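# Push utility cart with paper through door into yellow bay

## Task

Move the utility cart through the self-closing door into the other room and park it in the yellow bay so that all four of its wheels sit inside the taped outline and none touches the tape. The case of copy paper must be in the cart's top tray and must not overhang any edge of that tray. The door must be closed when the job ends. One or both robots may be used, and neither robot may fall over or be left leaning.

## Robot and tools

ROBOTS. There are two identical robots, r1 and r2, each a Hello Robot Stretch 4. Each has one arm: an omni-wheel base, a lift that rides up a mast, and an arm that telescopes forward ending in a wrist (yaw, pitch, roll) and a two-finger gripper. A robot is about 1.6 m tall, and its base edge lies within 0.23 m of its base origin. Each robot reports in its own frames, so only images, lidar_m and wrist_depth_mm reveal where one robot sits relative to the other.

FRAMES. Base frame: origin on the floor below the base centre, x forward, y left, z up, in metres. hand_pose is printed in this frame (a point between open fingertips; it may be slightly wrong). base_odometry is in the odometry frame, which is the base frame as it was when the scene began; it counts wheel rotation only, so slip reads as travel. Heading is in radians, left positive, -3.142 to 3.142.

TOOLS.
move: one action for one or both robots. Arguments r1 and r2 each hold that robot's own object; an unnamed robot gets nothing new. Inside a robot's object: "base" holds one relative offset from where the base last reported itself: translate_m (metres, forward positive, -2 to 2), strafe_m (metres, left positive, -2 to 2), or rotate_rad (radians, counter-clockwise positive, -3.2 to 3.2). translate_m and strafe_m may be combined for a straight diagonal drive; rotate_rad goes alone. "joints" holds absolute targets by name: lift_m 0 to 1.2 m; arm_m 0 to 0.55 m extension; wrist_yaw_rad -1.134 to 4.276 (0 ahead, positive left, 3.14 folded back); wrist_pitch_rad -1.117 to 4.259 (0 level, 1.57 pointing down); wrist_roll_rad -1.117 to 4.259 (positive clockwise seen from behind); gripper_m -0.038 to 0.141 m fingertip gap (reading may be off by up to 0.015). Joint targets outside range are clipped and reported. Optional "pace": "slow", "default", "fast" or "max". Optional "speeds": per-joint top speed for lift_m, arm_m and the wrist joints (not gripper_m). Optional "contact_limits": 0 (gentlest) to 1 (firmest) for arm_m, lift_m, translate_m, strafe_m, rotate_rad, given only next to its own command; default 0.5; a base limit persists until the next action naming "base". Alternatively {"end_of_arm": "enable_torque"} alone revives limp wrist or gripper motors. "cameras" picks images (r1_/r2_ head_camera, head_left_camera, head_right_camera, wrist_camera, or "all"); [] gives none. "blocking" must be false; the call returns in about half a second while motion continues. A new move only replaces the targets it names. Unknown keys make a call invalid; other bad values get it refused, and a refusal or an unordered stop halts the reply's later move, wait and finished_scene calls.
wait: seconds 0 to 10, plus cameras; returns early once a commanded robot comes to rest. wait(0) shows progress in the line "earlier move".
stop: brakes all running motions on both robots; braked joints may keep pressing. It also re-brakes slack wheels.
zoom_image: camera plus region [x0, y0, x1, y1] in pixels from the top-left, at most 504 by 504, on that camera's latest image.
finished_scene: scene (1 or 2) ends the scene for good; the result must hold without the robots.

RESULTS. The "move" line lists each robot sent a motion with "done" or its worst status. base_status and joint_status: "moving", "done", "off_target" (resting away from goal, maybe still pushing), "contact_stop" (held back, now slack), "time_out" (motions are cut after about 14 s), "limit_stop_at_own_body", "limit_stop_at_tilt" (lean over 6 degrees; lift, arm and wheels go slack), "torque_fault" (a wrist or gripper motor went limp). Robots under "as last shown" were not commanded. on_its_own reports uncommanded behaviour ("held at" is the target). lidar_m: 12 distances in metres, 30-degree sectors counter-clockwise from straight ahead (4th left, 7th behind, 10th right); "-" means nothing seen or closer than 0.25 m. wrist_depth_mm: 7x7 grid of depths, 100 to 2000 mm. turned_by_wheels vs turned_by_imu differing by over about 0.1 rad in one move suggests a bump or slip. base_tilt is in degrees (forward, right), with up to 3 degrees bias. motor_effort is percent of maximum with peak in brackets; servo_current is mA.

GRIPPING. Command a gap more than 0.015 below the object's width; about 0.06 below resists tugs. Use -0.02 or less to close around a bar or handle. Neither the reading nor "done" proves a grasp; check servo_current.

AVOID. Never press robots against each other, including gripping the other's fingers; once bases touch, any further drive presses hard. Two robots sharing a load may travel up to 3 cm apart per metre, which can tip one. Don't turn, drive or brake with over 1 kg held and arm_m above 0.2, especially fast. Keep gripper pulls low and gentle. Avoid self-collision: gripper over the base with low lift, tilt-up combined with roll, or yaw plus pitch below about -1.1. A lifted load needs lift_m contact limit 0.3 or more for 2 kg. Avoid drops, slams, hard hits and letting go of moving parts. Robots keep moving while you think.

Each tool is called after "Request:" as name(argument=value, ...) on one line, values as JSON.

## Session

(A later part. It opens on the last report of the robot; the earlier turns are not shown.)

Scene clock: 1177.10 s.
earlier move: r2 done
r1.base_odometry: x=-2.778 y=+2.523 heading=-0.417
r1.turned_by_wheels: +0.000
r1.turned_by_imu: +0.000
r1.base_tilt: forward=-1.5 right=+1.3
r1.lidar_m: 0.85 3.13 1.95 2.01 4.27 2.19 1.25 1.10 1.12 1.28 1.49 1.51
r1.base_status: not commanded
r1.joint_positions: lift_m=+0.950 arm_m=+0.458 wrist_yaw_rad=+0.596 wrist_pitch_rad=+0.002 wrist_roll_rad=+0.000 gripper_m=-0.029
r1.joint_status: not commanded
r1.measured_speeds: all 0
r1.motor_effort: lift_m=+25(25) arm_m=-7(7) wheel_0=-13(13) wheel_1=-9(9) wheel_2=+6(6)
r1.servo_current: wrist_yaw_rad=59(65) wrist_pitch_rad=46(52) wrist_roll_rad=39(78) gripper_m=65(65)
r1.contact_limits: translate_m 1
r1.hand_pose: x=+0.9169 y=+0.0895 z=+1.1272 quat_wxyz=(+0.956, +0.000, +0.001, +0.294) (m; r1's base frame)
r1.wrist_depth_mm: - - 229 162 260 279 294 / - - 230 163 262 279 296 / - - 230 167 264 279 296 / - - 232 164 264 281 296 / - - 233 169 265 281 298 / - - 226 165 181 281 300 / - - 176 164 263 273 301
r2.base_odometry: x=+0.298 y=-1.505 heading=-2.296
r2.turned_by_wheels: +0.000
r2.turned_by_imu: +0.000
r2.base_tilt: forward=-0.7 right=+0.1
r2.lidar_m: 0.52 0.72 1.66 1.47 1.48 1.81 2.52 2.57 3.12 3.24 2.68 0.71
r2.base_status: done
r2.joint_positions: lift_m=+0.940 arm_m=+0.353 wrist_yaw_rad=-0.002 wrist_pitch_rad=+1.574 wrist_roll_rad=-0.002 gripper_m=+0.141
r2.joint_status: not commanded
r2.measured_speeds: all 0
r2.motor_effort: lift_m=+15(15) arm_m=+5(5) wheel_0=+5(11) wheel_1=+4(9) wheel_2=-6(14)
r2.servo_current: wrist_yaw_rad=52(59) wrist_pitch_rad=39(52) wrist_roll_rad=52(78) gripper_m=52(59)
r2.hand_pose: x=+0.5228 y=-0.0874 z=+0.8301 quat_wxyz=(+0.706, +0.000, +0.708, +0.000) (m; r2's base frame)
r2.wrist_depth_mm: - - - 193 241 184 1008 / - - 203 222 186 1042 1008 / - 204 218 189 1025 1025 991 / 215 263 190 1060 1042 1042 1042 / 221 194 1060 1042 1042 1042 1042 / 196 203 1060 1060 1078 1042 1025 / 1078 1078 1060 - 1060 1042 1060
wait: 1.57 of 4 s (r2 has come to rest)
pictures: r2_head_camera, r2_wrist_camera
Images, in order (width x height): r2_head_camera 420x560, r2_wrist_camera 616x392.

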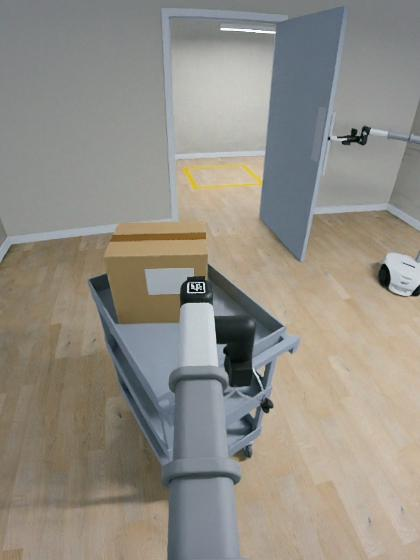

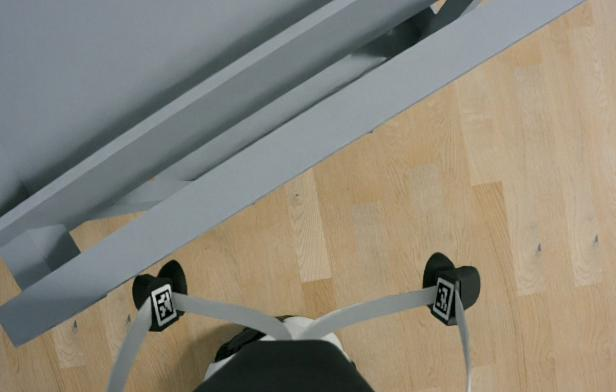

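Request:
move(blocking=false, r2={"base":{"translate_m":-0.2},"joints":{"lift_m":1.15}}, cameras=[])

Request:
wait(seconds=3, cameras=[])

Request:
move(blocking=false, r2={"base":{"rotate_rad":0.52}}, cameras=[])

Request:
wait(seconds=2, cameras=["r2_wrist_camera","r2_head_camera"])

Scene clock: 1202.33 s.
move: r2 moving
r1: as last shown
r1.lidar_m: 0.85 3.11 1.95 2.02 4.26 2.22 1.28 1.10 1.11 1.28 1.51 1.45
r1.servo_current: wrist_yaw_rad=33(59) wrist_pitch_rad=46(52) wrist_roll_rad=46(59) gripper_m=59(65)
r1.contact_limits: translate_m 1
r1.wrist_depth_mm: - - 229 162 260 279 294 / - - 230 163 262 279 296 / - - 230 166 263 279 296 / - - 231 164 263 279 294 / - - 232 169 265 282 298 / - - 227 165 182 283 301 / - - 177 163 264 274 300
r2.base_odometry: x=+0.318 y=-1.482 heading=-2.296
r2.turned_by_wheels: +0.000
r2.turned_by_imu: +0.000
r2.base_tilt: forward=-0.7 right=+0.1
r2.lidar_m: 0.52 0.76 1.64 1.46 1.49 1.80 2.50 2.53 3.06 3.27 3.28 0.71
r2.base_status: translate_m moving
r2.joint_positions: lift_m=+0.978 arm_m=+0.353 wrist_yaw_rad=-0.002 wrist_pitch_rad=+1.573 wrist_roll_rad=-0.002 gripper_m=+0.141
r2.joint_status: lift_m moving
r2.measured_speeds: translate_m=-0.120 strafe_m=+0.002 rotate_rad=+0.001 lift_m=+0.146 arm_m=+0.000 wrist_yaw_rad=+0.000 wrist_pitch_rad=+0.000 wrist_roll_rad=+0.000
r2.motor_effort: lift_m=+23(24) arm_m=+5(5) wheel_0=-4(9) wheel_1=-8(8) wheel_2=+12(12)
r2.servo_current: wrist_yaw_rad=46(59) wrist_pitch_rad=46(46) wrist_roll_rad=59(59) gripper_m=52(65)
r2.hand_pose: x=+0.5230 y=-0.0874 z=+0.8675 quat_wxyz=(+0.706, +0.000, +0.708, +0.000) (m; r2's base frame)
r2.wrist_depth_mm: - - - 241 217 1060 1025 / - - 245 220 242 1060 1042 / 279 254 223 241 1078 1078 1042 / 252 225 246 1098 1078 1060 1060 / 228 232 1078 1060 1098 1078 1078 / 1118 1118 1078 1118 1098 1078 1060 / 1098 1118 1098 - 1078 1078 1060
pictures: none
No camera images: "cameras" was empty.

Scene clock: 1203.93 s.
earlier move: r2 done
r1.base_odometry: x=-2.778 y=+2.523 heading=-0.417
r1.turned_by_wheels: +0.000
r1.turned_by_imu: +0.000
r1.base_tilt: forward=-1.5 right=+1.3
r1.lidar_m: 0.85 3.08 1.96 2.00 4.26 2.20 1.28 1.11 1.11 1.31 1.52 1.47
r1.base_status: not commanded
r1.joint_positions: lift_m=+0.950 arm_m=+0.458 wrist_yaw_rad=+0.596 wrist_pitch_rad=+0.002 wrist_roll_rad=+0.000 gripper_m=-0.029
r1.joint_status: not commanded
r1.measured_speeds: all 0
r1.motor_effort: lift_m=+25(25) arm_m=-7(7) wheel_0=-12(13) wheel_1=-9(10) wheel_2=+6(6)
r1.servo_current: wrist_yaw_rad=59(78) wrist_pitch_rad=39(52) wrist_roll_rad=52(72) gripper_m=65(65)
r1.contact_limits: translate_m 1
r1.hand_pose: x=+0.9169 y=+0.0895 z=+1.1272 quat_wxyz=(+0.956, +0.000, +0.001, +0.294) (m; r1's base frame)
r1.wrist_depth_mm: - - 229 162 259 277 294 / - - 230 163 263 278 294 / - - 231 167 262 279 296 / - - 232 164 265 281 296 / - - 232 169 263 282 297 / - - 226 165 182 279 300 / - - 177 163 263 272 300
r2.base_odometry: x=+0.430 y=-1.355 heading=-2.296
r2.turned_by_wheels: +0.000
r2.turned_by_imu: +0.000
r2.base_tilt: forward=-0.7 right=+0.1
r2.lidar_m: 0.67 1.07 1.61 1.45 1.47 1.79 2.36 2.36 2.89 3.30 3.34 0.91
r2.base_status: done
r2.joint_positions: lift_m=+1.150 arm_m=+0.353 wrist_yaw_rad=-0.002 wrist_pitch_rad=+1.573 wrist_roll_rad=-0.002 gripper_m=+0.141
r2.joint_status: all done
r2.measured_speeds: all 0
r2.motor_effort: lift_m=+21(27) arm_m=+5(5) wheel_0=-3(10) wheel_1=-2(9) wheel_2=+3(13)
r2.servo_current: wrist_yaw_rad=39(59) wrist_pitch_rad=39(46) wrist_roll_rad=52(72) gripper_m=52(65)
r2.hand_pose: x=+0.5230 y=-0.0874 z=+1.0395 quat_wxyz=(+0.706, +0.000, +0.708, +0.000) (m; r2's base frame)
r2.wrist_depth_mm: 1229 1255 402 715 1205 1205 1205 / 1281 1255 715 1205 1229 1205 1205 / 1255 1255 1281 1229 1255 1229 1229 / 1229 1308 1255 1229 1229 1205 1229 / 1281 1281 1281 1255 1281 1281 1229 / 1281 1281 1281 1308 1229 1229 1255 / 1308 1308 1308 - 1255 1255 1255
wait: 1.60 of 3 s (r2 has come to rest)
pictures: none
No camera images: "cameras" was empty.

Scene clock: 1204.43 s.
move: r2 moving
r1: as last shown
r1.lidar_m: 0.87 3.11 1.95 2.02 4.28 2.19 1.29 1.10 1.10 1.29 1.49 1.46
r1.motor_effort: lift_m=+24(25) arm_m=-7(7) wheel_0=-13(13) wheel_1=-9(10) wheel_2=+6(6)
r1.servo_current: wrist_yaw_rad=65(65) wrist_pitch_rad=46(46) wrist_roll_rad=59(59) gripper_m=59(65)
r1.contact_limits: translate_m 1
r1.wrist_depth_mm: - - 230 161 259 277 293 / - - 230 163 262 278 293 / - - 231 167 264 277 296 / - - 232 164 263 281 294 / - - 232 169 264 281 298 / - - 227 165 182 281 300 / - - 177 163 263 274 301
r2.base_odometry: x=+0.430 y=-1.355 heading=-2.152
r2.turned_by_wheels: +0.144
r2.turned_by_imu: +0.140
r2.base_tilt: forward=-0.7 right=+0.0
r2.lidar_m: 0.68 2.19 1.52 1.41 1.45 2.04 2.34 2.42 3.26 3.28 2.69 0.79
r2.base_status: rotate_rad moving
r2.joint_positions: lift_m=+1.150 arm_m=+0.353 wrist_yaw_rad=-0.002 wrist_pitch_rad=+1.573 wrist_roll_rad=-0.002 gripper_m=+0.141
r2.joint_status: not commanded
r2.measured_speeds: translate_m=+0.001 strafe_m=+0.001 rotate_rad=+0.558 lift_m=+0.000 arm_m=+0.000 wrist_yaw_rad=+0.000 wrist_pitch_rad=+0.000 wrist_roll_rad=+0.000
r2.motor_effort: lift_m=+21(21) arm_m=+5(5) wheel_0=-3(10) wheel_1=-9(9) wheel_2=-10(10)
r2.servo_current: wrist_yaw_rad=52(59) wrist_pitch_rad=39(46) wrist_roll_rad=52(52) gripper_m=52(59)
r2.hand_pose: x=+0.5230 y=-0.0874 z=+1.0395 quat_wxyz=(+0.706, +0.000, +0.708, +0.000) (m; r2's base frame)
r2.wrist_depth_mm: 1229 1255 1229 415 699 1205 1205 / 1255 1255 1281 759 1182 1229 1229 / 1281 1255 1255 1229 1255 1229 1229 / 1281 1255 1281 1255 1229 1205 1205 / 1281 1255 1281 1255 1255 1255 1229 / 1336 1255 1281 1281 1255 1281 1229 / 1281 1308 1255 - 1255 1255 1255
pictures: none
No camera images: "cameras" was empty.

Scene clock: 1205.57 s.
earlier move: r2 done
r1.base_odometry: x=-2.778 y=+2.523 heading=-0.417
r1.turned_by_wheels: +0.000
r1.turned_by_imu: +0.000
r1.base_tilt: forward=-1.5 right=+1.3
r1.lidar_m: 0.84 3.10 1.95 2.03 4.27 2.21 1.28 1.11 1.11 1.29 1.51 1.47
r1.base_status: not commanded
r1.joint_positions: lift_m=+0.950 arm_m=+0.458 wrist_yaw_rad=+0.596 wrist_pitch_rad=+0.002 wrist_roll_rad=+0.000 gripper_m=-0.029
r1.joint_status: not commanded
r1.measured_speeds: all 0
r1.motor_effort: lift_m=+25(25) arm_m=-7(7) wheel_0=-12(13) wheel_1=-9(10) wheel_2=+6(6)
r1.servo_current: wrist_yaw_rad=59(78) wrist_pitch_rad=39(52) wrist_roll_rad=59(65) gripper_m=59(65)
r1.contact_limits: translate_m 1
r1.hand_pose: x=+0.9169 y=+0.0895 z=+1.1272 quat_wxyz=(+0.956, +0.000, +0.001, +0.294) (m; r1's base frame)
r1.wrist_depth_mm: - - 229 162 260 277 293 / - - 230 163 263 279 293 / - - 231 167 263 279 294 / - - 230 164 264 278 294 / - - 232 169 264 281 300 / - - 228 165 182 281 300 / - - 176 163 263 273 301
r2.base_odometry: x=+0.430 y=-1.355 heading=-1.777
r2.turned_by_wheels: +0.375
r2.turned_by_imu: +0.365
r2.base_tilt: forward=-0.7 right=+0.0
r2.lidar_m: 1.00 1.63 1.42 1.42 1.81 2.33 2.36 2.87 3.30 3.33 0.92 0.68
r2.base_status: done
r2.joint_positions: lift_m=+1.150 arm_m=+0.353 wrist_yaw_rad=-0.002 wrist_pitch_rad=+1.573 wrist_roll_rad=-0.002 gripper_m=+0.141
r2.joint_status: not commanded
r2.measured_speeds: all 0
r2.motor_effort: lift_m=+22(22) arm_m=+5(5) wheel_0=-5(10) wheel_1=-3(9) wheel_2=-6(10)
r2.servo_current: wrist_yaw_rad=52(59) wrist_pitch_rad=39(46) wrist_roll_rad=46(59) gripper_m=59(59)
r2.hand_pose: x=+0.5230 y=-0.0874 z=+1.0395 quat_wxyz=(+0.706, +0.000, +0.708, +0.000) (m; r2's base frame)
r2.wrist_depth_mm: 1229 1229 1281 1229 1229 407 - / 1281 1229 1255 1229 1229 418 418 / 1281 1281 1255 1281 1229 1255 1205 / 1255 1281 1281 1255 1255 1229 1229 / 1308 1281 1255 1281 1255 1255 1255 / 1308 1281 1281 1281 1255 1229 1255 / 1308 1308 1308 - 1229 1255 1255
wait: 1.13 of 2 s (r2 has come to rest)
pictures: r2_head_camera, r2_wrist_camera
Images, in order (width x height): r2_head_camera 420x560, r2_wrist_camera 616x392.

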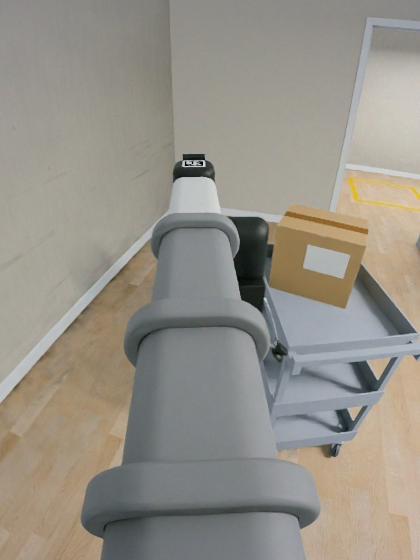

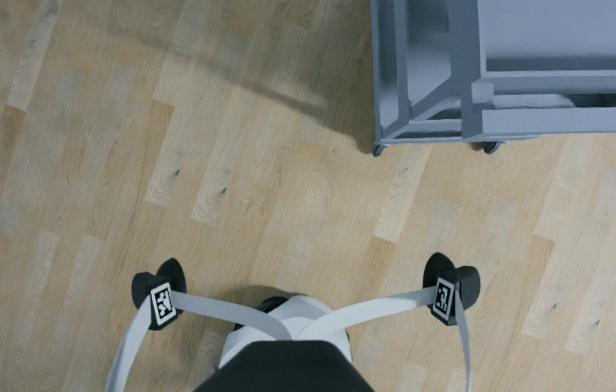

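Request:
move(blocking=false, r2={"base":{"strafe_m":-0.32,"translate_m":0.11},"joints":{"wrist_roll_rad":1.57,"gripper_m":0.12}}, cameras=[])

Request:
wait(seconds=4, cameras=["r2_wrist_camera","r2_head_camera"])

Scene clock: 1212.00 s.
move: r2 moving
r1: as last shown
r1.lidar_m: 0.83 3.08 1.96 2.00 4.28 2.20 1.25 1.11 1.11 1.27 1.51 1.47
r1.motor_effort: lift_m=+24(25) arm_m=-7(7) wheel_0=-12(13) wheel_1=-9(9) wheel_2=+6(6)
r1.servo_current: wrist_yaw_rad=39(65) wrist_pitch_rad=39(46) wrist_roll_rad=33(52) gripper_m=59(59)
r1.contact_limits: translate_m 1
r1.wrist_depth_mm: - - 230 162 259 278 294 / - - 229 163 263 278 293 / - - 230 167 263 279 294 / - - 232 164 264 278 294 / - - 232 169 264 279 298 / - - 226 165 182 281 301 / - - 176 163 263 274 303
r2.base_odometry: x=+0.399 y=-1.359 heading=-1.778
r2.turned_by_wheels: -0.001
r2.turned_by_imu: +0.000
r2.base_tilt: forward=-0.7 right=+0.0
r2.lidar_m: 0.91 1.66 1.47 1.44 1.82 2.35 2.40 2.90 3.24 3.28 0.92 0.66
r2.base_status: translate_m moving; strafe_m moving
r2.joint_positions: lift_m=+1.150 arm_m=+0.353 wrist_yaw_rad=-0.002 wrist_pitch_rad=+1.573 wrist_roll_rad=+0.589 gripper_m=+0.130
r2.joint_status: wrist_roll_rad moving; gripper_m moving
r2.measured_speeds: translate_m=+0.039 strafe_m=-0.116 rotate_rad=-0.005 lift_m=+0.000 arm_m=+0.000 wrist_yaw_rad=+0.000 wrist_pitch_rad=+0.000 wrist_roll_rad=+1.820
r2.motor_effort: lift_m=+21(21) arm_m=+5(5) wheel_0=+6(12) wheel_1=-9(10) wheel_2=-8(10)
r2.servo_current: wrist_yaw_rad=46(52) wrist_pitch_rad=46(46) wrist_roll_rad=98(104) gripper_m=78(111)
r2.hand_pose: x=+0.5230 y=-0.0874 z=+1.0395 quat_wxyz=(+0.676, +0.206, +0.677, -0.206) (m; r2's base frame)
r2.wrist_depth_mm: 1229 1281 1205 433 392 1229 1229 / 1255 1255 1229 1255 1255 1255 1229 / 1255 1255 1229 1255 1229 1229 1229 / 1281 1255 1229 1255 1255 1255 1255 / 1281 1229 1229 1255 1255 1255 1229 / 1281 1255 218 1255 190 1255 1281 / 1281 1255 1281 - - 1255 1281
pictures: none
No camera images: "cameras" was empty.

Scene clock: 1214.10 s.
earlier move: r2 done
r1.base_odometry: x=-2.778 y=+2.523 heading=-0.417
r1.turned_by_wheels: +0.000
r1.turned_by_imu: +0.000
r1.base_tilt: forward=-1.5 right=+1.3
r1.lidar_m: 0.84 3.13 1.96 2.02 4.27 2.23 1.28 1.10 1.10 1.30 1.51 1.47
r1.base_status: not commanded
r1.joint_positions: lift_m=+0.950 arm_m=+0.458 wrist_yaw_rad=+0.596 wrist_pitch_rad=+0.002 wrist_roll_rad=+0.000 gripper_m=-0.029
r1.joint_status: not commanded
r1.measured_speeds: all 0
r1.motor_effort: lift_m=+25(25) arm_m=-7(7) wheel_0=-13(13) wheel_1=-9(10) wheel_2=+6(6)
r1.servo_current: wrist_yaw_rad=46(72) wrist_pitch_rad=39(52) wrist_roll_rad=65(65) gripper_m=52(65)
r1.contact_limits: translate_m 1
r1.hand_pose: x=+0.9169 y=+0.0895 z=+1.1272 quat_wxyz=(+0.956, +0.000, +0.001, +0.294) (m; r1's base frame)
r1.wrist_depth_mm: - - 229 162 260 278 293 / - - 230 163 263 278 293 / - - 230 167 263 278 294 / - - 231 163 264 279 296 / - - 232 169 265 279 300 / - - 227 164 182 281 300 / - - 176 163 263 273 301
r2.base_odometry: x=+0.095 y=-1.397 heading=-1.778
r2.turned_by_wheels: +0.000
r2.turned_by_imu: +0.001
r2.base_tilt: forward=-0.7 right=+0.0
r2.lidar_m: 0.49 1.90 1.70 1.71 2.09 2.52 2.56 3.16 3.02 3.05 2.37 0.54
r2.base_status: done
r2.joint_positions: lift_m=+1.150 arm_m=+0.353 wrist_yaw_rad=-0.002 wrist_pitch_rad=+1.573 wrist_roll_rad=+1.568 gripper_m=+0.120
r2.joint_status: all done
r2.measured_speeds: all 0
r2.motor_effort: lift_m=+20(21) arm_m=+5(5) wheel_0=+3(13) wheel_1=-3(10) wheel_2=-5(10)
r2.servo_current: wrist_yaw_rad=59(59) wrist_pitch_rad=39(46) wrist_roll_rad=39(104) gripper_m=52(111)
r2.hand_pose: x=+0.5230 y=-0.0874 z=+1.0396 quat_wxyz=(+0.500, +0.499, +0.501, -0.500) (m; r2's base frame)
r2.wrist_depth_mm: - - 466 1255 1255 1281 1229 / - - 455 1255 1255 1255 1255 / 430 - - 1281 1281 1255 1255 / 459 - - 1255 1255 - 1255 / - - - 1255 1255 - 1229 / - 185 196 402 199 1255 1281 / 424 421 421 - 1281 1229 1255
wait: 2.10 of 4 s (r2 has come to rest)
pictures: r2_head_camera, r2_wrist_camera
Images, in order (width x height): r2_head_camera 420x560, r2_wrist_camera 616x392.

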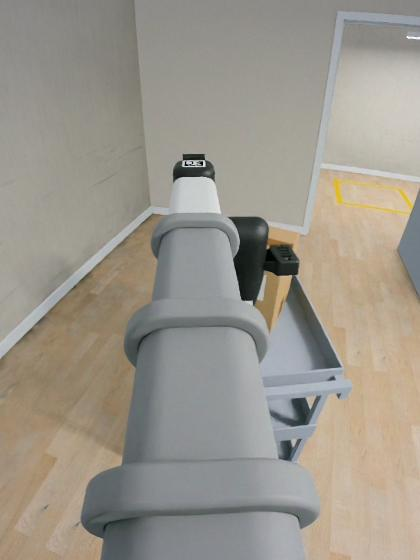

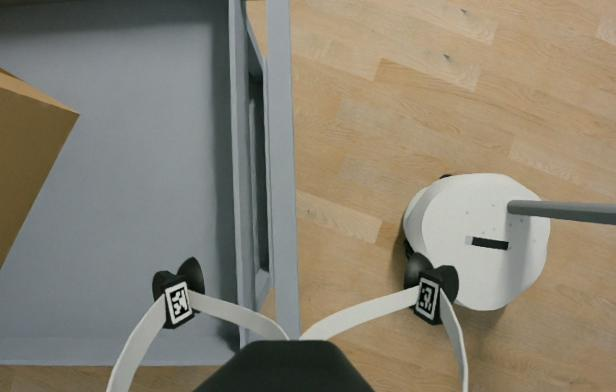

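Request:
move(blocking=false, r2={"base":{"strafe_m":-0.08,"translate_m":0.035}}, cameras=[])

Request:
wait(seconds=2, cameras=[])

Request:
move(blocking=false, r2={"joints":{"lift_m":0.96},"contact_limits":{"lift_m":0.2}}, cameras=[])

Request:
wait(seconds=3, cameras=["r2_wrist_camera"])

Request:
move(blocking=false, r2={"joints":{"gripper_m":-0.015}}, cameras=[])

Request:
wait(seconds=3, cameras=["r2_wrist_camera","r2_head_camera"])

Scene clock: 1227.40 s.
move: r2 moving
r1: as last shown
r1.lidar_m: 0.84 3.09 1.96 2.03 4.27 2.22 1.27 1.11 1.13 1.29 1.51 1.47
r1.motor_effort: lift_m=+25(25) arm_m=-7(7) wheel_0=-12(13) wheel_1=-9(9) wheel_2=+6(6)
r1.servo_current: wrist_yaw_rad=59(59) wrist_pitch_rad=39(46) wrist_roll_rad=46(65) gripper_m=59(59)
r1.contact_limits: translate_m 1
r1.wrist_depth_mm: - - 230 162 259 278 294 / - - 229 164 262 277 294 / - - 231 167 262 279 296 / - - 231 163 265 279 296 / - - 231 169 265 279 297 / - - 226 165 182 281 300 / - - 176 163 263 276 301
r2.base_odometry: x=+0.064 y=-1.403 heading=-1.778
r2.turned_by_wheels: +0.000
r2.turned_by_imu: +0.000
r2.base_tilt: forward=-0.7 right=+0.1
r2.lidar_m: 0.49 1.97 1.73 1.72 2.11 2.58 2.56 3.19 3.00 3.02 2.35 0.55
r2.base_status: translate_m moving; strafe_m moving
r2.joint_positions: lift_m=+1.150 arm_m=+0.353 wrist_yaw_rad=-0.002 wrist_pitch_rad=+1.573 wrist_roll_rad=+1.568 gripper_m=+0.120
r2.joint_status: not commanded
r2.measured_speeds: translate_m=+0.050 strafe_m=-0.111 rotate_rad=+0.005 lift_m=+0.000 arm_m=+0.000 wrist_yaw_rad=+0.000 wrist_pitch_rad=+0.000 wrist_roll_rad=+0.000
r2.motor_effort: lift_m=+21(21) arm_m=+5(5) wheel_0=+12(12) wheel_1=-7(10) wheel_2=-9(9)
r2.servo_current: wrist_yaw_rad=33(59) wrist_pitch_rad=39(46) wrist_roll_rad=52(52) gripper_m=52(59)
r2.hand_pose: x=+0.5230 y=-0.0874 z=+1.0396 quat_wxyz=(+0.500, +0.499, +0.501, -0.500) (m; r2's base frame)
r2.wrist_depth_mm: - - 449 1255 1229 1255 1229 / - - - 1229 1255 1255 1255 / 418 - - 1229 1255 1229 1281 / 439 - - 1255 1255 - 1255 / 469 - 452 1255 1281 - 1255 / - 186 195 723 199 1255 1255 / 449 415 421 - 1255 1281 1229
pictures: none
No camera images: "cameras" was empty.

Scene clock: 1228.37 s.
earlier move: r2 done
r1.base_odometry: x=-2.778 y=+2.523 heading=-0.417
r1.turned_by_wheels: +0.000
r1.turned_by_imu: +0.000
r1.base_tilt: forward=-1.6 right=+1.3
r1.lidar_m: 0.84 3.09 1.95 1.98 4.26 2.21 1.26 1.10 1.12 1.27 1.50 1.46
r1.base_status: not commanded
r1.joint_positions: lift_m=+0.950 arm_m=+0.458 wrist_yaw_rad=+0.596 wrist_pitch_rad=+0.002 wrist_roll_rad=+0.000 gripper_m=-0.029
r1.joint_status: not commanded
r1.measured_speeds: all 0
r1.motor_effort: lift_m=+24(25) arm_m=-7(7) wheel_0=-12(13) wheel_1=-9(9) wheel_2=+6(6)
r1.servo_current: wrist_yaw_rad=59(65) wrist_pitch_rad=52(52) wrist_roll_rad=52(65) gripper_m=59(65)
r1.contact_limits: translate_m 1
r1.hand_pose: x=+0.9169 y=+0.0895 z=+1.1272 quat_wxyz=(+0.956, +0.000, +0.001, +0.294) (m; r1's base frame)
r1.wrist_depth_mm: - - 229 162 260 278 293 / - - 230 164 264 278 294 / - - 230 167 263 279 296 / - - 232 164 264 278 296 / - - 231 169 263 281 298 / - - 227 165 182 282 300 / - - 176 163 263 273 301
r2.base_odometry: x=+0.009 y=-1.415 heading=-1.778
r2.turned_by_wheels: +0.000
r2.turned_by_imu: +0.000
r2.base_tilt: forward=-0.7 right=+0.1
r2.lidar_m: 0.48 1.97 1.79 1.78 2.21 2.63 2.63 3.18 2.95 2.99 2.31 0.50
r2.base_status: done
r2.joint_positions: lift_m=+1.150 arm_m=+0.353 wrist_yaw_rad=-0.002 wrist_pitch_rad=+1.573 wrist_roll_rad=+1.568 gripper_m=+0.120
r2.joint_status: not commanded
r2.measured_speeds: all 0
r2.motor_effort: lift_m=+21(21) arm_m=+5(5) wheel_0=+1(12) wheel_1=-3(10) wheel_2=-5(9)
r2.servo_current: wrist_yaw_rad=52(59) wrist_pitch_rad=46(46) wrist_roll_rad=52(59) gripper_m=52(59)
r2.hand_pose: x=+0.5230 y=-0.0874 z=+1.0396 quat_wxyz=(+0.500, +0.499, +0.501, -0.500) (m; r2's base frame)
r2.wrist_depth_mm: 1229 452 462 1255 1255 1229 1255 / - - - 459 1229 1255 1255 / 433 - - 442 1281 1255 1255 / 387 - - 415 1255 - 1255 / 424 - - 404 1255 - 1255 / 452 186 190 402 199 1255 1255 / - - - - 1229 1281 1255
wait: 0.97 of 2 s (r2 has come to rest)
pictures: none
No camera images: "cameras" was empty.

Scene clock: 1228.87 s.
move: r2 moving
r1: as last shown
r1.lidar_m: 0.84 3.11 1.95 2.01 4.28 2.21 1.29 1.11 1.11 1.29 1.49 1.49
r1.motor_effort: lift_m=+25(25) arm_m=-7(7) wheel_0=-12(13) wheel_1=-9(9) wheel_2=+6(6)
r1.servo_current: wrist_yaw_rad=59(65) wrist_pitch_rad=46(52) wrist_roll_rad=52(52) gripper_m=59(65)
r1.contact_limits: translate_m 1
r1.wrist_depth_mm: - - 229 162 260 278 293 / - - 231 164 263 278 293 / - - 232 167 263 279 294 / - - 232 164 264 279 294 / - - 231 169 264 281 298 / - - 227 165 182 281 300 / - - 177 163 264 274 301
r2.base_odometry: x=+0.009 y=-1.415 heading=-1.778
r2.turned_by_wheels: +0.000
r2.turned_by_imu: +0.000
r2.base_tilt: forward=-0.7 right=+0.0
r2.lidar_m: 0.47 1.99 1.76 1.78 2.20 2.60 2.63 3.19 2.96 2.99 2.29 0.51
r2.base_status: not commanded
r2.joint_positions: lift_m=+1.112 arm_m=+0.353 wrist_yaw_rad=-0.002 wrist_pitch_rad=+1.573 wrist_roll_rad=+1.568 gripper_m=+0.120
r2.joint_status: lift_m moving
r2.measured_speeds: translate_m=+0.000 strafe_m=+0.000 rotate_rad=+0.000 lift_m=-0.146 arm_m=+0.000 wrist_yaw_rad=+0.000 wrist_pitch_rad=+0.000 wrist_roll_rad=+0.000
r2.motor_effort: lift_m=+12(22) arm_m=+5(5) wheel_0=+1(1) wheel_1=-4(4) wheel_2=-5(5)
r2.servo_current: wrist_yaw_rad=52(59) wrist_pitch_rad=39(46) wrist_roll_rad=59(59) gripper_m=52(52)
r2.contact_limits: lift_m 0.2
r2.hand_pose: x=+0.5230 y=-0.0874 z=+1.0022 quat_wxyz=(+0.500, +0.499, +0.501, -0.500) (m; r2's base frame)
r2.wrist_depth_mm: 404 384 399 389 1205 1205 1205 / - - - 1205 1229 1205 1205 / 415 - - 436 1255 1229 1229 / 384 - - 415 1229 - 1229 / 410 - - 387 1229 - 1229 / - 186 190 368 199 1205 1229 / - - - - 1229 1229 1255
pictures: none
No camera images: "cameras" was empty.

Scene clock: 1230.23 s.
earlier move: r2 done
r1.base_odometry: x=-2.778 y=+2.523 heading=-0.417
r1.turned_by_wheels: +0.000
r1.turned_by_imu: +0.000
r1.base_tilt: forward=-1.5 right=+1.3
r1.lidar_m: 0.84 3.08 1.95 1.99 4.27 2.18 1.26 1.10 1.11 1.29 1.51 1.47
r1.base_status: not commanded
r1.joint_positions: lift_m=+0.950 arm_m=+0.458 wrist_yaw_rad=+0.596 wrist_pitch_rad=+0.002 wrist_roll_rad=+0.000 gripper_m=-0.029
r1.joint_status: not commanded
r1.measured_speeds: all 0
r1.motor_effort: lift_m=+25(25) arm_m=-7(7) wheel_0=-12(13) wheel_1=-9(9) wheel_2=+6(6)
r1.servo_current: wrist_yaw_rad=65(65) wrist_pitch_rad=46(52) wrist_roll_rad=52(72) gripper_m=59(65)
r1.contact_limits: translate_m 1
r1.hand_pose: x=+0.9169 y=+0.0895 z=+1.1272 quat_wxyz=(+0.956, +0.000, +0.001, +0.294) (m; r1's base frame)
r1.wrist_depth_mm: - - 229 163 260 278 296 / - - 230 163 263 279 294 / - - 230 167 263 278 294 / - - 231 164 265 281 296 / - - 231 168 264 281 300 / - - 226 165 182 281 300 / - - 176 163 264 274 301
r2.base_odometry: x=+0.009 y=-1.415 heading=-1.778
r2.turned_by_wheels: +0.000
r2.turned_by_imu: +0.000
r2.base_tilt: forward=-0.7 right=+0.0
r2.lidar_m: 0.49 2.00 1.78 1.78 2.18 2.61 2.64 3.21 2.96 2.98 2.28 0.51
r2.base_status: not commanded
r2.joint_positions: lift_m=+0.960 arm_m=+0.353 wrist_yaw_rad=-0.002 wrist_pitch_rad=+1.573 wrist_roll_rad=+1.568 gripper_m=+0.120
r2.joint_status: all done
r2.measured_speeds: all 0
r2.motor_effort: lift_m=+14(22) arm_m=+5(5) wheel_0=+1(1) wheel_1=-3(4) wheel_2=-5(5)
r2.servo_current: wrist_yaw_rad=46(59) wrist_pitch_rad=39(46) wrist_roll_rad=46(59) gripper_m=52(59)
r2.contact_limits: lift_m 0.2
r2.hand_pose: x=+0.5230 y=-0.0874 z=+0.8501 quat_wxyz=(+0.500, +0.499, +0.501, -0.500) (m; r2's base frame)
r2.wrist_depth_mm: - - 265 211 1078 1042 1060 / - - 217 211 1078 1060 1078 / - - 213 211 1060 1060 1060 / - - - 212 1060 - 820 / - - 223 212 1060 - - / - 185 197 213 196 - 1078 / - - - - 1078 1078 1078
wait: 1.37 of 3 s (r2 has come to rest)
pictures: r2_wrist_camera
Images, in order (width x height): r2_wrist_camera 616x392.

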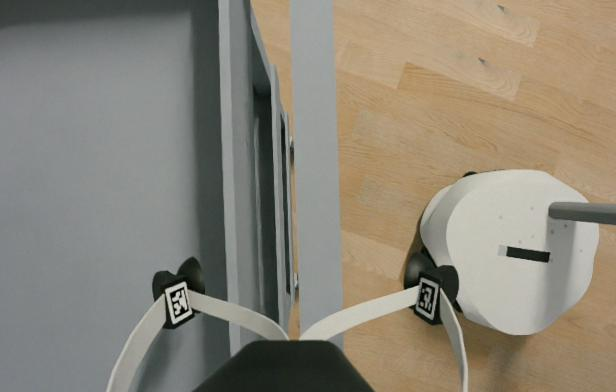

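Scene clock: 1230.73 s.
move: r2 moving
r1: as last shown
r1.lidar_m: 0.85 3.09 1.97 2.01 4.27 2.21 1.26 1.11 1.11 1.29 1.51 1.46
r1.motor_effort: lift_m=+24(25) arm_m=-7(7) wheel_0=-12(13) wheel_1=-9(9) wheel_2=+6(6)
r1.servo_current: wrist_yaw_rad=59(78) wrist_pitch_rad=39(52) wrist_roll_rad=39(59) gripper_m=59(59)
r1.contact_limits: translate_m 1
r1.wrist_depth_mm: - - 229 162 259 278 294 / - - 231 164 262 278 294 / - - 231 167 263 278 294 / - - 231 164 264 279 297 / - - 232 169 264 281 300 / - - 227 165 182 281 300 / - - 177 163 264 274 301
r2.base_odometry: x=+0.009 y=-1.415 heading=-1.778
r2.turned_by_wheels: +0.000
r2.turned_by_imu: +0.000
r2.base_tilt: forward=-0.6 right=+0.1
r2.lidar_m: 0.48 1.99 1.77 1.76 2.22 2.60 2.64 3.24 2.97 2.98 2.30 0.52
r2.base_status: not commanded
r2.joint_positions: lift_m=+0.960 arm_m=+0.353 wrist_yaw_rad=-0.002 wrist_pitch_rad=+1.573 wrist_roll_rad=+1.568 gripper_m=+0.106
r2.joint_status: gripper_m moving
r2.measured_speeds: all 0
r2.motor_effort: lift_m=+14(14) arm_m=+5(5) wheel_0=+1(1) wheel_1=-4(4) wheel_2=-5(5)
r2.servo_current: wrist_yaw_rad=46(52) wrist_pitch_rad=39(46) wrist_roll_rad=52(52) gripper_m=91(91)
r2.contact_limits: lift_m 0.2
r2.hand_pose: x=+0.5230 y=-0.0874 z=+0.8501 quat_wxyz=(+0.500, +0.499, +0.501, -0.500) (m; r2's base frame)
r2.wrist_depth_mm: - - 267 211 1078 1060 1060 / - - 218 211 1078 1060 1078 / - - 214 211 1060 1060 1060 / - - - 212 1060 - 820 / - - 223 212 1078 - - / - - 195 213 190 - 1078 / - - - - 1060 1060 1078
pictures: none
No camera images: "cameras" was empty.

Scene clock: 1232.37 s.
earlier move: r2 done
r1.base_odometry: x=-2.778 y=+2.523 heading=-0.417
r1.turned_by_wheels: +0.000
r1.turned_by_imu: +0.000
r1.base_tilt: forward=-1.5 right=+1.3
r1.lidar_m: 0.85 3.11 1.96 1.97 4.26 2.21 1.29 1.10 1.10 1.30 1.51 1.46
r1.base_status: not commanded
r1.joint_positions: lift_m=+0.950 arm_m=+0.458 wrist_yaw_rad=+0.596 wrist_pitch_rad=+0.002 wrist_roll_rad=+0.000 gripper_m=-0.029
r1.joint_status: not commanded
r1.measured_speeds: all 0
r1.motor_effort: lift_m=+24(25) arm_m=-7(7) wheel_0=-12(13) wheel_1=-9(9) wheel_2=+6(6)
r1.servo_current: wrist_yaw_rad=65(78) wrist_pitch_rad=46(52) wrist_roll_rad=52(72) gripper_m=59(65)
r1.contact_limits: translate_m 1
r1.hand_pose: x=+0.9169 y=+0.0895 z=+1.1272 quat_wxyz=(+0.956, +0.000, +0.001, +0.294) (m; r1's base frame)
r1.wrist_depth_mm: - - 229 162 259 278 294 / - - 230 163 263 279 294 / - - 231 167 263 278 294 / - - 231 164 264 279 297 / - - 233 169 264 281 298 / - - 227 165 182 282 300 / - - 176 163 264 273 300
r2.base_odometry: x=+0.009 y=-1.415 heading=-1.778
r2.turned_by_wheels: +0.000
r2.turned_by_imu: +0.000
r2.base_tilt: forward=-0.7 right=+0.1
r2.lidar_m: 0.46 2.02 1.77 1.78 2.21 2.60 2.64 3.21 2.96 2.96 2.28 0.52
r2.base_status: not commanded
r2.joint_positions: lift_m=+0.960 arm_m=+0.353 wrist_yaw_rad=-0.001 wrist_pitch_rad=+1.568 wrist_roll_rad=+1.568 gripper_m=-0.013
r2.joint_status: all done
r2.measured_speeds: all 0
r2.motor_effort: lift_m=+22(22) arm_m=+5(5) wheel_0=+1(1) wheel_1=-4(4) wheel_2=-5(5)
r2.servo_current: wrist_yaw_rad=46(59) wrist_pitch_rad=39(46) wrist_roll_rad=52(65) gripper_m=215(462)
r2.contact_limits: lift_m 0.2
r2.hand_pose: x=+0.5244 y=-0.0874 z=+0.8495 quat_wxyz=(+0.501, +0.500, +0.500, -0.499) (m; r2's base frame)
r2.wrist_depth_mm: - - 255 204 1060 1042 1060 / - - 249 206 1060 1042 1060 / - - 242 206 1042 1060 1060 / - - 207 530 1042 - 831 / - - 208 206 1060 - - / - 163 195 207 180 - - / - - - - 1060 1060 1060
wait: 1.63 of 3 s (r2 has come to rest)
pictures: r2_head_camera, r2_wrist_camera
Images, in order (width x height): r2_head_camera 420x560, r2_wrist_camera 616x392.

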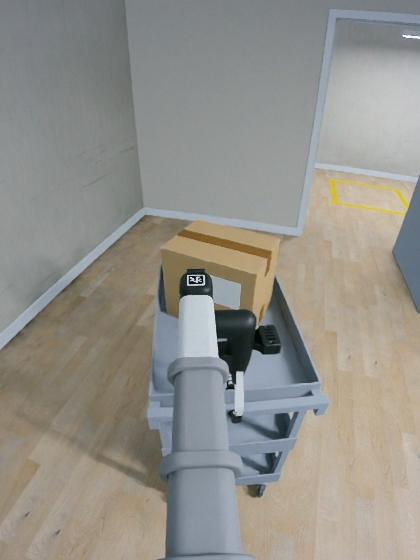

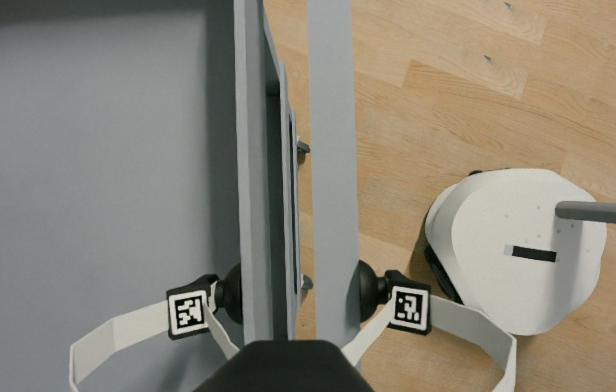

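Request:
move(blocking=false, r2={"base":{"translate_m":-0.35,"strafe_m":0.16},"pace":"slow"}, cameras=[])

Request:
wait(seconds=6, cameras=["r2_wrist_camera","r2_head_camera"])

Scene clock: 1245.23 s.
move: r2 moving
r1: as last shown
r1.lidar_m: 0.85 3.11 1.96 2.01 4.25 2.23 1.28 1.10 1.12 1.26 1.50 1.50
r1.motor_effort: lift_m=+25(25) arm_m=-7(7) wheel_0=-12(13) wheel_1=-9(9) wheel_2=+6(6)
r1.servo_current: wrist_yaw_rad=39(59) wrist_pitch_rad=46(52) wrist_roll_rad=59(59) gripper_m=59(65)
r1.contact_limits: translate_m 1
r1.wrist_depth_mm: - - 230 162 259 278 293 / - - 231 164 263 278 296 / - - 230 167 263 281 294 / - - 231 164 263 281 296 / - - 231 169 264 281 300 / - - 226 165 182 282 300 / - - 176 163 264 272 300
r2.base_odometry: x=+0.017 y=-1.404 heading=-1.778
r2.turned_by_wheels: +0.000
r2.turned_by_imu: +0.000
r2.base_tilt: forward=-0.6 right=+0.1
r2.lidar_m: 0.48 2.00 1.79 1.78 2.19 2.60 2.64 3.18 2.96 3.00 2.31 0.51
r2.base_status: translate_m moving; strafe_m moving
r2.joint_positions: lift_m=+0.960 arm_m=+0.353 wrist_yaw_rad=-0.001 wrist_pitch_rad=+1.568 wrist_roll_rad=+1.568 gripper_m=-0.013
r2.joint_status: not commanded
r2.measured_speeds: translate_m=-0.048 strafe_m=+0.021 rotate_rad=-0.001 lift_m=+0.000 arm_m=+0.000 wrist_yaw_rad=+0.000 wrist_pitch_rad=-0.002 wrist_roll_rad=+0.002
r2.motor_effort: lift_m=+22(22) arm_m=+5(5) wheel_0=-7(10) wheel_1=-5(6) wheel_2=+11(11)
r2.servo_current: wrist_yaw_rad=39(52) wrist_pitch_rad=39(46) wrist_roll_rad=52(52) gripper_m=221(221)
r2.contact_limits: lift_m 0.2
r2.hand_pose: x=+0.5245 y=-0.0874 z=+0.8495 quat_wxyz=(+0.501, +0.500, +0.500, -0.499) (m; r2's base frame)
r2.wrist_depth_mm: - - 224 206 1060 1042 1060 / - - 220 207 1060 1060 1042 / - - 216 207 1042 1060 1060 / - - 257 208 1060 - - / - - 209 208 1060 - - / - 165 198 208 180 - - / - - - - 1060 1078 1042
pictures: none
No camera images: "cameras" was empty.

Scene clock: 1249.77 s.
earlier move: r2 done
r1.base_odometry: x=-2.778 y=+2.523 heading=-0.417
r1.turned_by_wheels: +0.000
r1.turned_by_imu: +0.000
r1.base_tilt: forward=-1.5 right=+1.3
r1.lidar_m: 0.86 3.08 2.03 2.11 4.28 2.19 1.27 1.11 1.10 1.31 1.51 1.49
r1.base_status: not commanded
r1.joint_positions: lift_m=+0.950 arm_m=+0.458 wrist_yaw_rad=+0.596 wrist_pitch_rad=+0.002 wrist_roll_rad=+0.000 gripper_m=-0.029
r1.joint_status: not commanded
r1.measured_speeds: all 0
r1.motor_effort: lift_m=+25(25) arm_m=-7(7) wheel_0=-12(13) wheel_1=-9(10) wheel_2=+6(6)
r1.servo_current: wrist_yaw_rad=46(72) wrist_pitch_rad=46(52) wrist_roll_rad=46(72) gripper_m=52(72)
r1.contact_limits: translate_m 1
r1.hand_pose: x=+0.9169 y=+0.0895 z=+1.1272 quat_wxyz=(+0.956, +0.000, +0.001, +0.294) (m; r1's base frame)
r1.wrist_depth_mm: - - 230 162 260 278 293 / - - 230 164 263 278 294 / - - 231 167 262 278 296 / - - 231 164 265 281 296 / - - 232 169 264 281 298 / - - 227 165 182 282 300 / - - 176 163 264 273 300
r2.base_odometry: x=+0.238 y=-1.106 heading=-1.779
r2.turned_by_wheels: -0.001
r2.turned_by_imu: -0.002
r2.base_tilt: forward=-0.7 right=+0.1
r2.lidar_m: 0.49 1.96 1.69 1.71 2.16 2.23 2.25 2.75 2.99 3.03 2.59 0.49
r2.base_status: done
r2.joint_positions: lift_m=+0.960 arm_m=+0.353 wrist_yaw_rad=-0.001 wrist_pitch_rad=+1.568 wrist_roll_rad=+1.572 gripper_m=-0.013
r2.joint_status: not commanded
r2.measured_speeds: all 0
r2.motor_effort: lift_m=+22(22) arm_m=+5(5) wheel_0=-10(15) wheel_1=-8(10) wheel_2=+3(11)
r2.servo_current: wrist_yaw_rad=33(59) wrist_pitch_rad=39(46) wrist_roll_rad=46(65) gripper_m=202(221)
r2.contact_limits: lift_m 0.2
r2.hand_pose: x=+0.5245 y=-0.0874 z=+0.8495 quat_wxyz=(+0.500, +0.501, +0.499, -0.500) (m; r2's base frame)
r2.wrist_depth_mm: - - - 291 208 1042 1042 / - - - 259 1060 1060 1042 / - - - 234 1060 1078 1060 / - - - 270 1042 - - / - - 211 279 1060 - - / - 164 194 211 179 - - / - - - - 1060 1060 1060
wait: 4.53 of 6 s (r2 has come to rest)
pictures: r2_head_camera, r2_wrist_camera
Images, in order (width x height): r2_head_camera 420x560, r2_wrist_camera 616x392.

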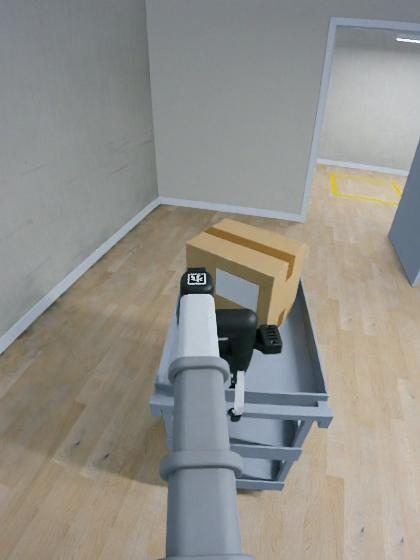

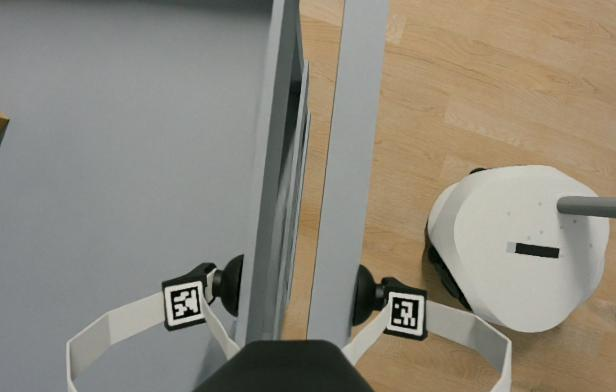

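Request:
move(blocking=false, r2={"base":{"strafe_m":0.19},"pace":"slow"}, cameras=[])

Request:
wait(seconds=4, cameras=["r2_wrist_camera","r2_head_camera"])

Scene clock: 1257.43 s.
move: r2 moving
r1: as last shown
r1.base_tilt: forward=-1.6 right=+1.3
r1.lidar_m: 0.87 3.10 2.03 2.11 4.26 2.21 1.29 1.09 1.11 1.26 1.48 1.48
r1.motor_effort: lift_m=+25(25) arm_m=-7(7) wheel_0=-12(13) wheel_1=-9(9) wheel_2=+6(6)
r1.servo_current: wrist_yaw_rad=59(72) wrist_pitch_rad=46(52) wrist_roll_rad=52(59) gripper_m=52(59)
r1.contact_limits: translate_m 1
r1.wrist_depth_mm: - - 230 162 259 278 294 / - - 230 164 263 279 293 / - - 231 167 262 279 294 / - - 231 164 264 279 296 / - - 231 169 264 281 298 / - - 227 165 181 281 301 / - - 176 163 263 274 301
r2.base_odometry: x=+0.252 y=-1.109 heading=-1.780
r2.turned_by_wheels: -0.001
r2.turned_by_imu: +0.000
r2.base_tilt: forward=-0.6 right=+0.1
r2.lidar_m: 0.51 1.92 1.71 1.70 2.11 2.23 2.27 2.73 3.00 3.02 2.58 0.49
r2.base_status: strafe_m moving
r2.joint_positions: lift_m=+0.960 arm_m=+0.353 wrist_yaw_rad=-0.001 wrist_pitch_rad=+1.568 wrist_roll_rad=+1.572 gripper_m=-0.013
r2.joint_status: not commanded
r2.measured_speeds: translate_m=+0.000 strafe_m=+0.056 rotate_rad=-0.002 lift_m=+0.000 arm_m=+0.000 wrist_yaw_rad=-0.003 wrist_pitch_rad=+0.000 wrist_roll_rad=+0.002
r2.motor_effort: lift_m=+22(22) arm_m=+5(5) wheel_0=-15(17) wheel_1=+7(7) wheel_2=-1(3)
r2.servo_current: wrist_yaw_rad=52(59) wrist_pitch_rad=39(46) wrist_roll_rad=46(65) gripper_m=189(202)
r2.contact_limits: lift_m 0.2
r2.hand_pose: x=+0.5245 y=-0.0874 z=+0.8495 quat_wxyz=(+0.500, +0.501, +0.499, -0.500) (m; r2's base frame)
r2.wrist_depth_mm: - - - 285 209 1042 1042 / - - - 294 210 1042 1060 / - - - 259 1042 1060 1060 / - - - 539 1060 - - / - - 212 211 1060 - - / - 164 193 211 178 - - / - - - - 1078 1060 1060
pictures: none
No camera images: "cameras" was empty.

Scene clock: 1259.97 s.
earlier move: r2 done
r1.base_odometry: x=-2.778 y=+2.523 heading=-0.417
r1.turned_by_wheels: +0.000
r1.turned_by_imu: +0.000
r1.base_tilt: forward=-1.5 right=+1.3
r1.lidar_m: 0.85 3.11 2.18 2.28 4.26 2.21 1.27 1.11 1.10 1.29 1.50 1.50
r1.base_status: not commanded
r1.joint_positions: lift_m=+0.950 arm_m=+0.458 wrist_yaw_rad=+0.596 wrist_pitch_rad=+0.002 wrist_roll_rad=+0.000 gripper_m=-0.029
r1.joint_status: not commanded
r1.measured_speeds: all 0
r1.motor_effort: lift_m=+25(25) arm_m=-7(7) wheel_0=-13(13) wheel_1=-10(10) wheel_2=+6(6)
r1.servo_current: wrist_yaw_rad=52(72) wrist_pitch_rad=39(52) wrist_roll_rad=39(72) gripper_m=59(65)
r1.contact_limits: translate_m 1
r1.hand_pose: x=+0.9169 y=+0.0895 z=+1.1272 quat_wxyz=(+0.956, +0.000, +0.001, +0.294) (m; r1's base frame)
r1.wrist_depth_mm: - - 229 162 259 277 293 / - - 231 164 263 278 294 / - - 231 167 260 279 294 / - - 231 164 264 279 296 / - - 232 169 264 281 298 / - - 227 165 182 281 301 / - - 177 163 263 276 300
r2.base_odometry: x=+0.424 y=-1.145 heading=-1.779
r2.turned_by_wheels: +0.001
r2.turned_by_imu: -0.001
r2.base_tilt: forward=-0.6 right=+0.1
r2.lidar_m: 0.50 1.77 1.52 1.54 1.88 2.17 2.18 2.63 3.17 3.20 2.74 0.48
r2.base_status: done
r2.joint_positions: lift_m=+0.960 arm_m=+0.353 wrist_yaw_rad=-0.004 wrist_pitch_rad=+1.568 wrist_roll_rad=+1.575 gripper_m=-0.013
r2.joint_status: not commanded
r2.measured_speeds: all 0
r2.motor_effort: lift_m=+22(22) arm_m=+5(5) wheel_0=-4(17) wheel_1=+3(7) wheel_2=+0(3)
r2.servo_current: wrist_yaw_rad=59(59) wrist_pitch_rad=39(46) wrist_roll_rad=39(65) gripper_m=182(202)
r2.contact_limits: lift_m 0.2
r2.hand_pose: x=+0.5243 y=-0.0874 z=+0.8495 quat_wxyz=(+0.499, +0.503, +0.497, -0.501) (m; r2's base frame)
r2.wrist_depth_mm: - - - 1060 208 1042 1042 / - - - 282 209 1060 1042 / - - - 258 1060 1042 1060 / - - - 530 1042 - - / - - - 281 1060 - - / - 163 196 211 180 - - / - - - - 1078 1060 1060
wait: 2.53 of 4 s (r2 has come to rest)
pictures: r2_head_camera, r2_wrist_camera
Images, in order (width x height): r2_head_camera 420x560, r2_wrist_camera 616x392.

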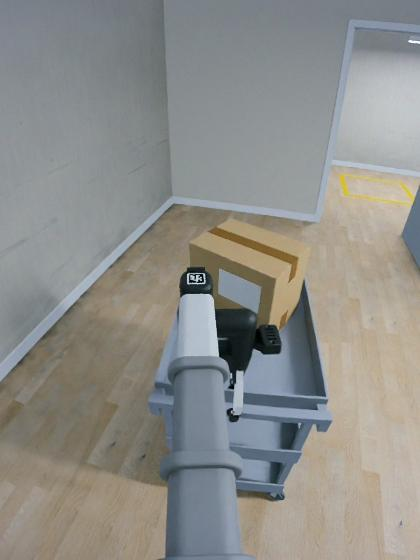

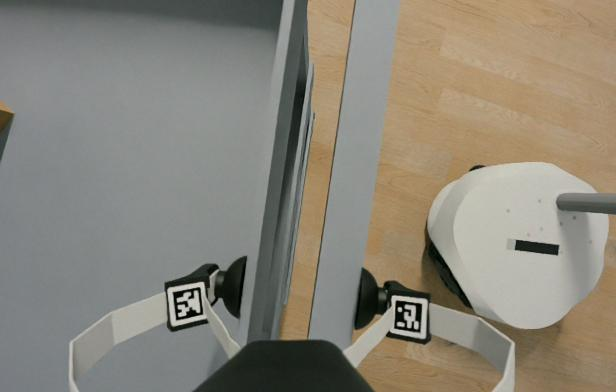

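Request:
move(blocking=false, r2={"base":{"translate_m":-0.76,"strafe_m":0.246},"pace":"slow"}, cameras=[])

Request:
wait(seconds=10, cameras=["r2_wrist_camera","r2_head_camera"])

Scene clock: 1270.53 s.
move: r2 moving
r1: as last shown
r1.lidar_m: 0.85 3.10 2.24 2.31 4.26 2.24 1.26 1.11 1.11 1.26 1.51 1.48
r1.motor_effort: lift_m=+25(25) arm_m=-7(7) wheel_0=-12(13) wheel_1=-9(9) wheel_2=+6(6)
r1.servo_current: wrist_yaw_rad=72(72) wrist_pitch_rad=39(52) wrist_roll_rad=46(59) gripper_m=59(59)
r1.contact_limits: translate_m 1
r1.wrist_depth_mm: - - 229 162 260 277 294 / - - 230 164 264 278 294 / - - 229 167 263 279 293 / - - 232 164 264 279 294 / - - 232 169 264 279 298 / - - 227 164 182 282 300 / - - 176 163 264 273 298
r2.base_odometry: x=+0.430 y=-1.134 heading=-1.780
r2.turned_by_wheels: +0.000
r2.turned_by_imu: +0.000
r2.base_tilt: forward=-0.7 right=+0.1
r2.lidar_m: 0.47 1.77 1.51 1.54 1.92 2.17 2.18 2.67 3.16 3.20 2.76 0.51
r2.base_status: translate_m moving; strafe_m moving
r2.joint_positions: lift_m=+0.960 arm_m=+0.353 wrist_yaw_rad=-0.003 wrist_pitch_rad=+1.566 wrist_roll_rad=+1.575 gripper_m=-0.013
r2.joint_status: not commanded
r2.measured_speeds: translate_m=-0.048 strafe_m=+0.016 rotate_rad=+0.000 lift_m=+0.000 arm_m=+0.000 wrist_yaw_rad=+0.012 wrist_pitch_rad=-0.013 wrist_roll_rad=+0.000
r2.motor_effort: lift_m=+22(22) arm_m=+5(5) wheel_0=-11(11) wheel_1=-7(7) wheel_2=+11(11)
r2.servo_current: wrist_yaw_rad=46(65) wrist_pitch_rad=46(46) wrist_roll_rad=46(65) gripper_m=182(189)
r2.contact_limits: lift_m 0.2
r2.hand_pose: x=+0.5249 y=-0.0874 z=+0.8495 quat_wxyz=(+0.499, +0.503, +0.497, -0.501) (m; r2's base frame)
r2.wrist_depth_mm: - - - 278 1042 1060 1042 / - - - 237 1060 1042 1060 / - - - 254 1060 1042 1060 / - - 213 211 1060 - - / - - 212 211 1060 - - / - 165 199 211 180 159 - / - - - - 1060 1060 1060
pictures: none
No camera images: "cameras" was empty.

Scene clock: 1279.27 s.
earlier move: r2 done
r1.base_odometry: x=-2.778 y=+2.523 heading=-0.417
r1.turned_by_wheels: +0.000
r1.turned_by_imu: -0.001
r1.base_tilt: forward=-1.5 right=+1.3
r1.lidar_m: 0.86 3.11 3.62 2.89 4.26 2.19 1.29 1.10 1.10 1.29 1.50 1.48
r1.base_status: not commanded
r1.joint_positions: lift_m=+0.950 arm_m=+0.458 wrist_yaw_rad=+0.596 wrist_pitch_rad=+0.002 wrist_roll_rad=+0.000 gripper_m=-0.029
r1.joint_status: not commanded
r1.measured_speeds: all 0
r1.motor_effort: lift_m=+25(25) arm_m=-7(7) wheel_0=-13(13) wheel_1=-9(10) wheel_2=+6(6)
r1.servo_current: wrist_yaw_rad=39(78) wrist_pitch_rad=33(52) wrist_roll_rad=65(72) gripper_m=65(65)
r1.contact_limits: translate_m 1
r1.hand_pose: x=+0.9169 y=+0.0895 z=+1.1272 quat_wxyz=(+0.956, +0.000, +0.001, +0.294) (m; r1's base frame)
r1.wrist_depth_mm: - - 229 163 259 277 294 / - - 229 164 262 277 293 / - - 230 167 263 278 294 / - - 233 164 264 279 296 / - - 232 169 264 281 298 / - - 227 165 183 281 301 / - - 177 162 263 274 303
r2.base_odometry: x=+0.821 y=-0.452 heading=-1.778
r2.turned_by_wheels: +0.002
r2.turned_by_imu: +0.009
r2.base_tilt: forward=-0.7 right=+0.0
r2.lidar_m: 0.43 0.55 1.56 1.59 1.53 1.37 1.38 1.71 3.15 3.18 3.36 0.58
r2.base_status: done
r2.joint_positions: lift_m=+0.960 arm_m=+0.353 wrist_yaw_rad=+0.006 wrist_pitch_rad=+1.563 wrist_roll_rad=+1.566 gripper_m=-0.013
r2.joint_status: not commanded
r2.measured_speeds: all 0
r2.motor_effort: lift_m=+18(22) arm_m=-4(5) wheel_0=+2(13) wheel_1=-2(10) wheel_2=+13(17)
r2.servo_current: wrist_yaw_rad=52(65) wrist_pitch_rad=46(59) wrist_roll_rad=46(65) gripper_m=169(189)
r2.contact_limits: lift_m 0.2
r2.hand_pose: x=+0.5268 y=-0.0874 z=+0.8498 quat_wxyz=(+0.505, +0.499, +0.501, -0.495) (m; r2's base frame)
r2.wrist_depth_mm: 273 229 213 1060 1060 1060 1060 / - - 235 1042 1060 1042 1042 / - - 222 213 1078 1060 1042 / - - 229 213 1078 1042 - / - - 242 213 1078 - - / - 171 216 214 180 152 - / - 155 168 - 1060 1060 1060
wait: 8.73 of 10 s (r2 has come to rest)
pictures: r2_head_camera, r2_wrist_camera
Images, in order (width x height): r2_head_camera 420x560, r2_wrist_camera 616x392.

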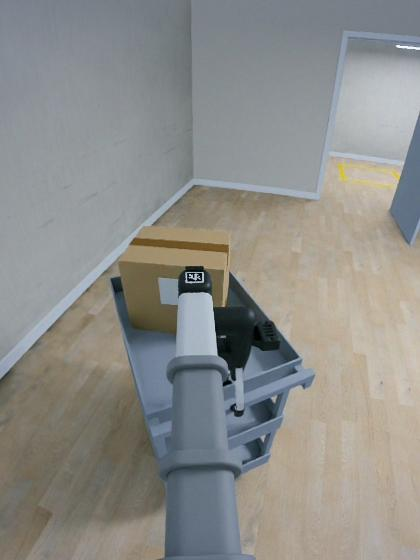

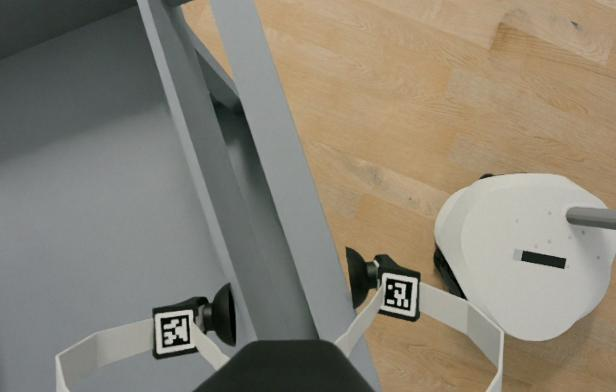

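Request:
move(blocking=false, r2={"base":{"strafe_m":0.25},"pace":"default"}, cameras=[])

Request:
wait(seconds=4, cameras=["r2_wrist_camera","r2_head_camera"])

Scene clock: 1310.17 s.
move: r2 moving
r1: as last shown
r1.turned_by_imu: +0.000
r1.lidar_m: 0.85 3.11 3.61 2.90 4.25 2.22 1.24 1.09 1.08 1.31 1.50 1.49
r1.motor_effort: lift_m=+24(25) arm_m=-7(7) wheel_0=-12(13) wheel_1=-9(9) wheel_2=+6(6)
r1.servo_current: wrist_yaw_rad=65(65) wrist_pitch_rad=33(46) wrist_roll_rad=52(59) gripper_m=59(59)
r1.contact_limits: translate_m 1
r1.wrist_depth_mm: - - 229 162 259 278 293 / - - 230 163 263 278 294 / - - 231 167 262 279 296 / - - 231 164 264 281 294 / - - 232 169 264 281 298 / - - 228 165 181 283 300 / - - 177 163 264 274 301
r2.base_odometry: x=+0.856 y=-0.460 heading=-1.778
r2.turned_by_wheels: +0.000
r2.turned_by_imu: +0.000
r2.base_tilt: forward=-0.7 right=+0.1
r2.lidar_m: 0.42 1.68 1.53 1.58 1.49 1.34 1.38 1.67 3.18 3.17 3.41 0.55
r2.base_status: strafe_m moving
r2.joint_positions: lift_m=+0.960 arm_m=+0.353 wrist_yaw_rad=+0.006 wrist_pitch_rad=+1.566 wrist_roll_rad=+1.566 gripper_m=-0.013
r2.joint_status: not commanded
r2.measured_speeds: translate_m=+0.002 strafe_m=+0.142 rotate_rad=-0.011 lift_m=+0.000 arm_m=+0.000 wrist_yaw_rad=+0.000 wrist_pitch_rad=+0.050 wrist_roll_rad=+0.000
r2.motor_effort: lift_m=+18(18) arm_m=-4(4) wheel_0=-12(14) wheel_1=+10(12) wheel_2=+2(11)
r2.servo_current: wrist_yaw_rad=52(59) wrist_pitch_rad=46(59) wrist_roll_rad=46(59) gripper_m=163(169)
r2.contact_limits: lift_m 0.2
r2.hand_pose: x=+0.5258 y=-0.0874 z=+0.8498 quat_wxyz=(+0.504, +0.498, +0.502, -0.496) (m; r2's base frame)
r2.wrist_depth_mm: - - 247 1042 1060 1042 1042 / - - 267 213 1060 1042 1042 / - - 246 213 1060 1042 1042 / - - 234 213 1060 1060 1042 / - - 223 213 960 - - / - 165 197 227 180 151 - / - 152 - - 1078 1078 1060
pictures: none
No camera images: "cameras" was empty.

Scene clock: 1311.83 s.
earlier move: r2 done
r1.base_odometry: x=-2.778 y=+2.523 heading=-0.417
r1.turned_by_wheels: +0.000
r1.turned_by_imu: +0.000
r1.base_tilt: forward=-1.5 right=+1.3
r1.lidar_m: 0.86 3.08 3.62 2.90 4.25 2.20 1.27 1.09 1.10 1.28 1.51 1.48
r1.base_status: not commanded
r1.joint_positions: lift_m=+0.950 arm_m=+0.458 wrist_yaw_rad=+0.596 wrist_pitch_rad=+0.002 wrist_roll_rad=+0.000 gripper_m=-0.029
r1.joint_status: not commanded
r1.measured_speeds: all 0
r1.motor_effort: lift_m=+25(25) arm_m=-7(7) wheel_0=-13(13) wheel_1=-9(10) wheel_2=+6(6)
r1.servo_current: wrist_yaw_rad=59(65) wrist_pitch_rad=46(46) wrist_roll_rad=46(59) gripper_m=59(65)
r1.contact_limits: translate_m 1
r1.hand_pose: x=+0.9169 y=+0.0895 z=+1.1272 quat_wxyz=(+0.956, +0.000, +0.001, +0.294) (m; r1's base frame)
r1.wrist_depth_mm: - - 230 162 259 278 294 / - - 230 164 262 281 294 / - - 232 167 263 281 294 / - - 232 164 264 279 297 / - - 231 169 264 279 298 / - - 228 165 182 282 300 / - - 176 163 263 274 301
r2.base_odometry: x=+1.065 y=-0.504 heading=-1.779
r2.turned_by_wheels: +0.000
r2.turned_by_imu: -0.001
r2.base_tilt: forward=-0.7 right=+0.1
r2.lidar_m: 0.49 1.47 1.33 1.37 1.41 1.28 1.29 1.58 3.05 3.39 3.58 0.48
r2.base_status: done
r2.joint_positions: lift_m=+0.960 arm_m=+0.353 wrist_yaw_rad=-0.002 wrist_pitch_rad=+1.573 wrist_roll_rad=+1.572 gripper_m=-0.013
r2.joint_status: not commanded
r2.measured_speeds: all 0
r2.motor_effort: lift_m=+18(18) arm_m=-3(4) wheel_0=-5(14) wheel_1=+0(12) wheel_2=+0(11)
r2.servo_current: wrist_yaw_rad=46(65) wrist_pitch_rad=39(59) wrist_roll_rad=46(59) gripper_m=163(176)
r2.contact_limits: lift_m 0.2
r2.hand_pose: x=+0.5230 y=-0.0874 z=+0.8498 quat_wxyz=(+0.499, +0.500, +0.500, -0.501) (m; r2's base frame)
r2.wrist_depth_mm: - - - 1042 211 1060 1060 / - - - 1060 1060 1060 1060 / - - - 289 1078 1078 1060 / - - - 866 1060 - 866 / - - 212 267 1060 - - / - 160 183 283 180 - 1078 / - - - - 1078 1060 1078
wait: 1.67 of 4 s (r2 has come to rest)
pictures: r2_head_camera, r2_wrist_camera
Images, in order (width x height): r2_head_camera 420x560, r2_wrist_camera 616x392.

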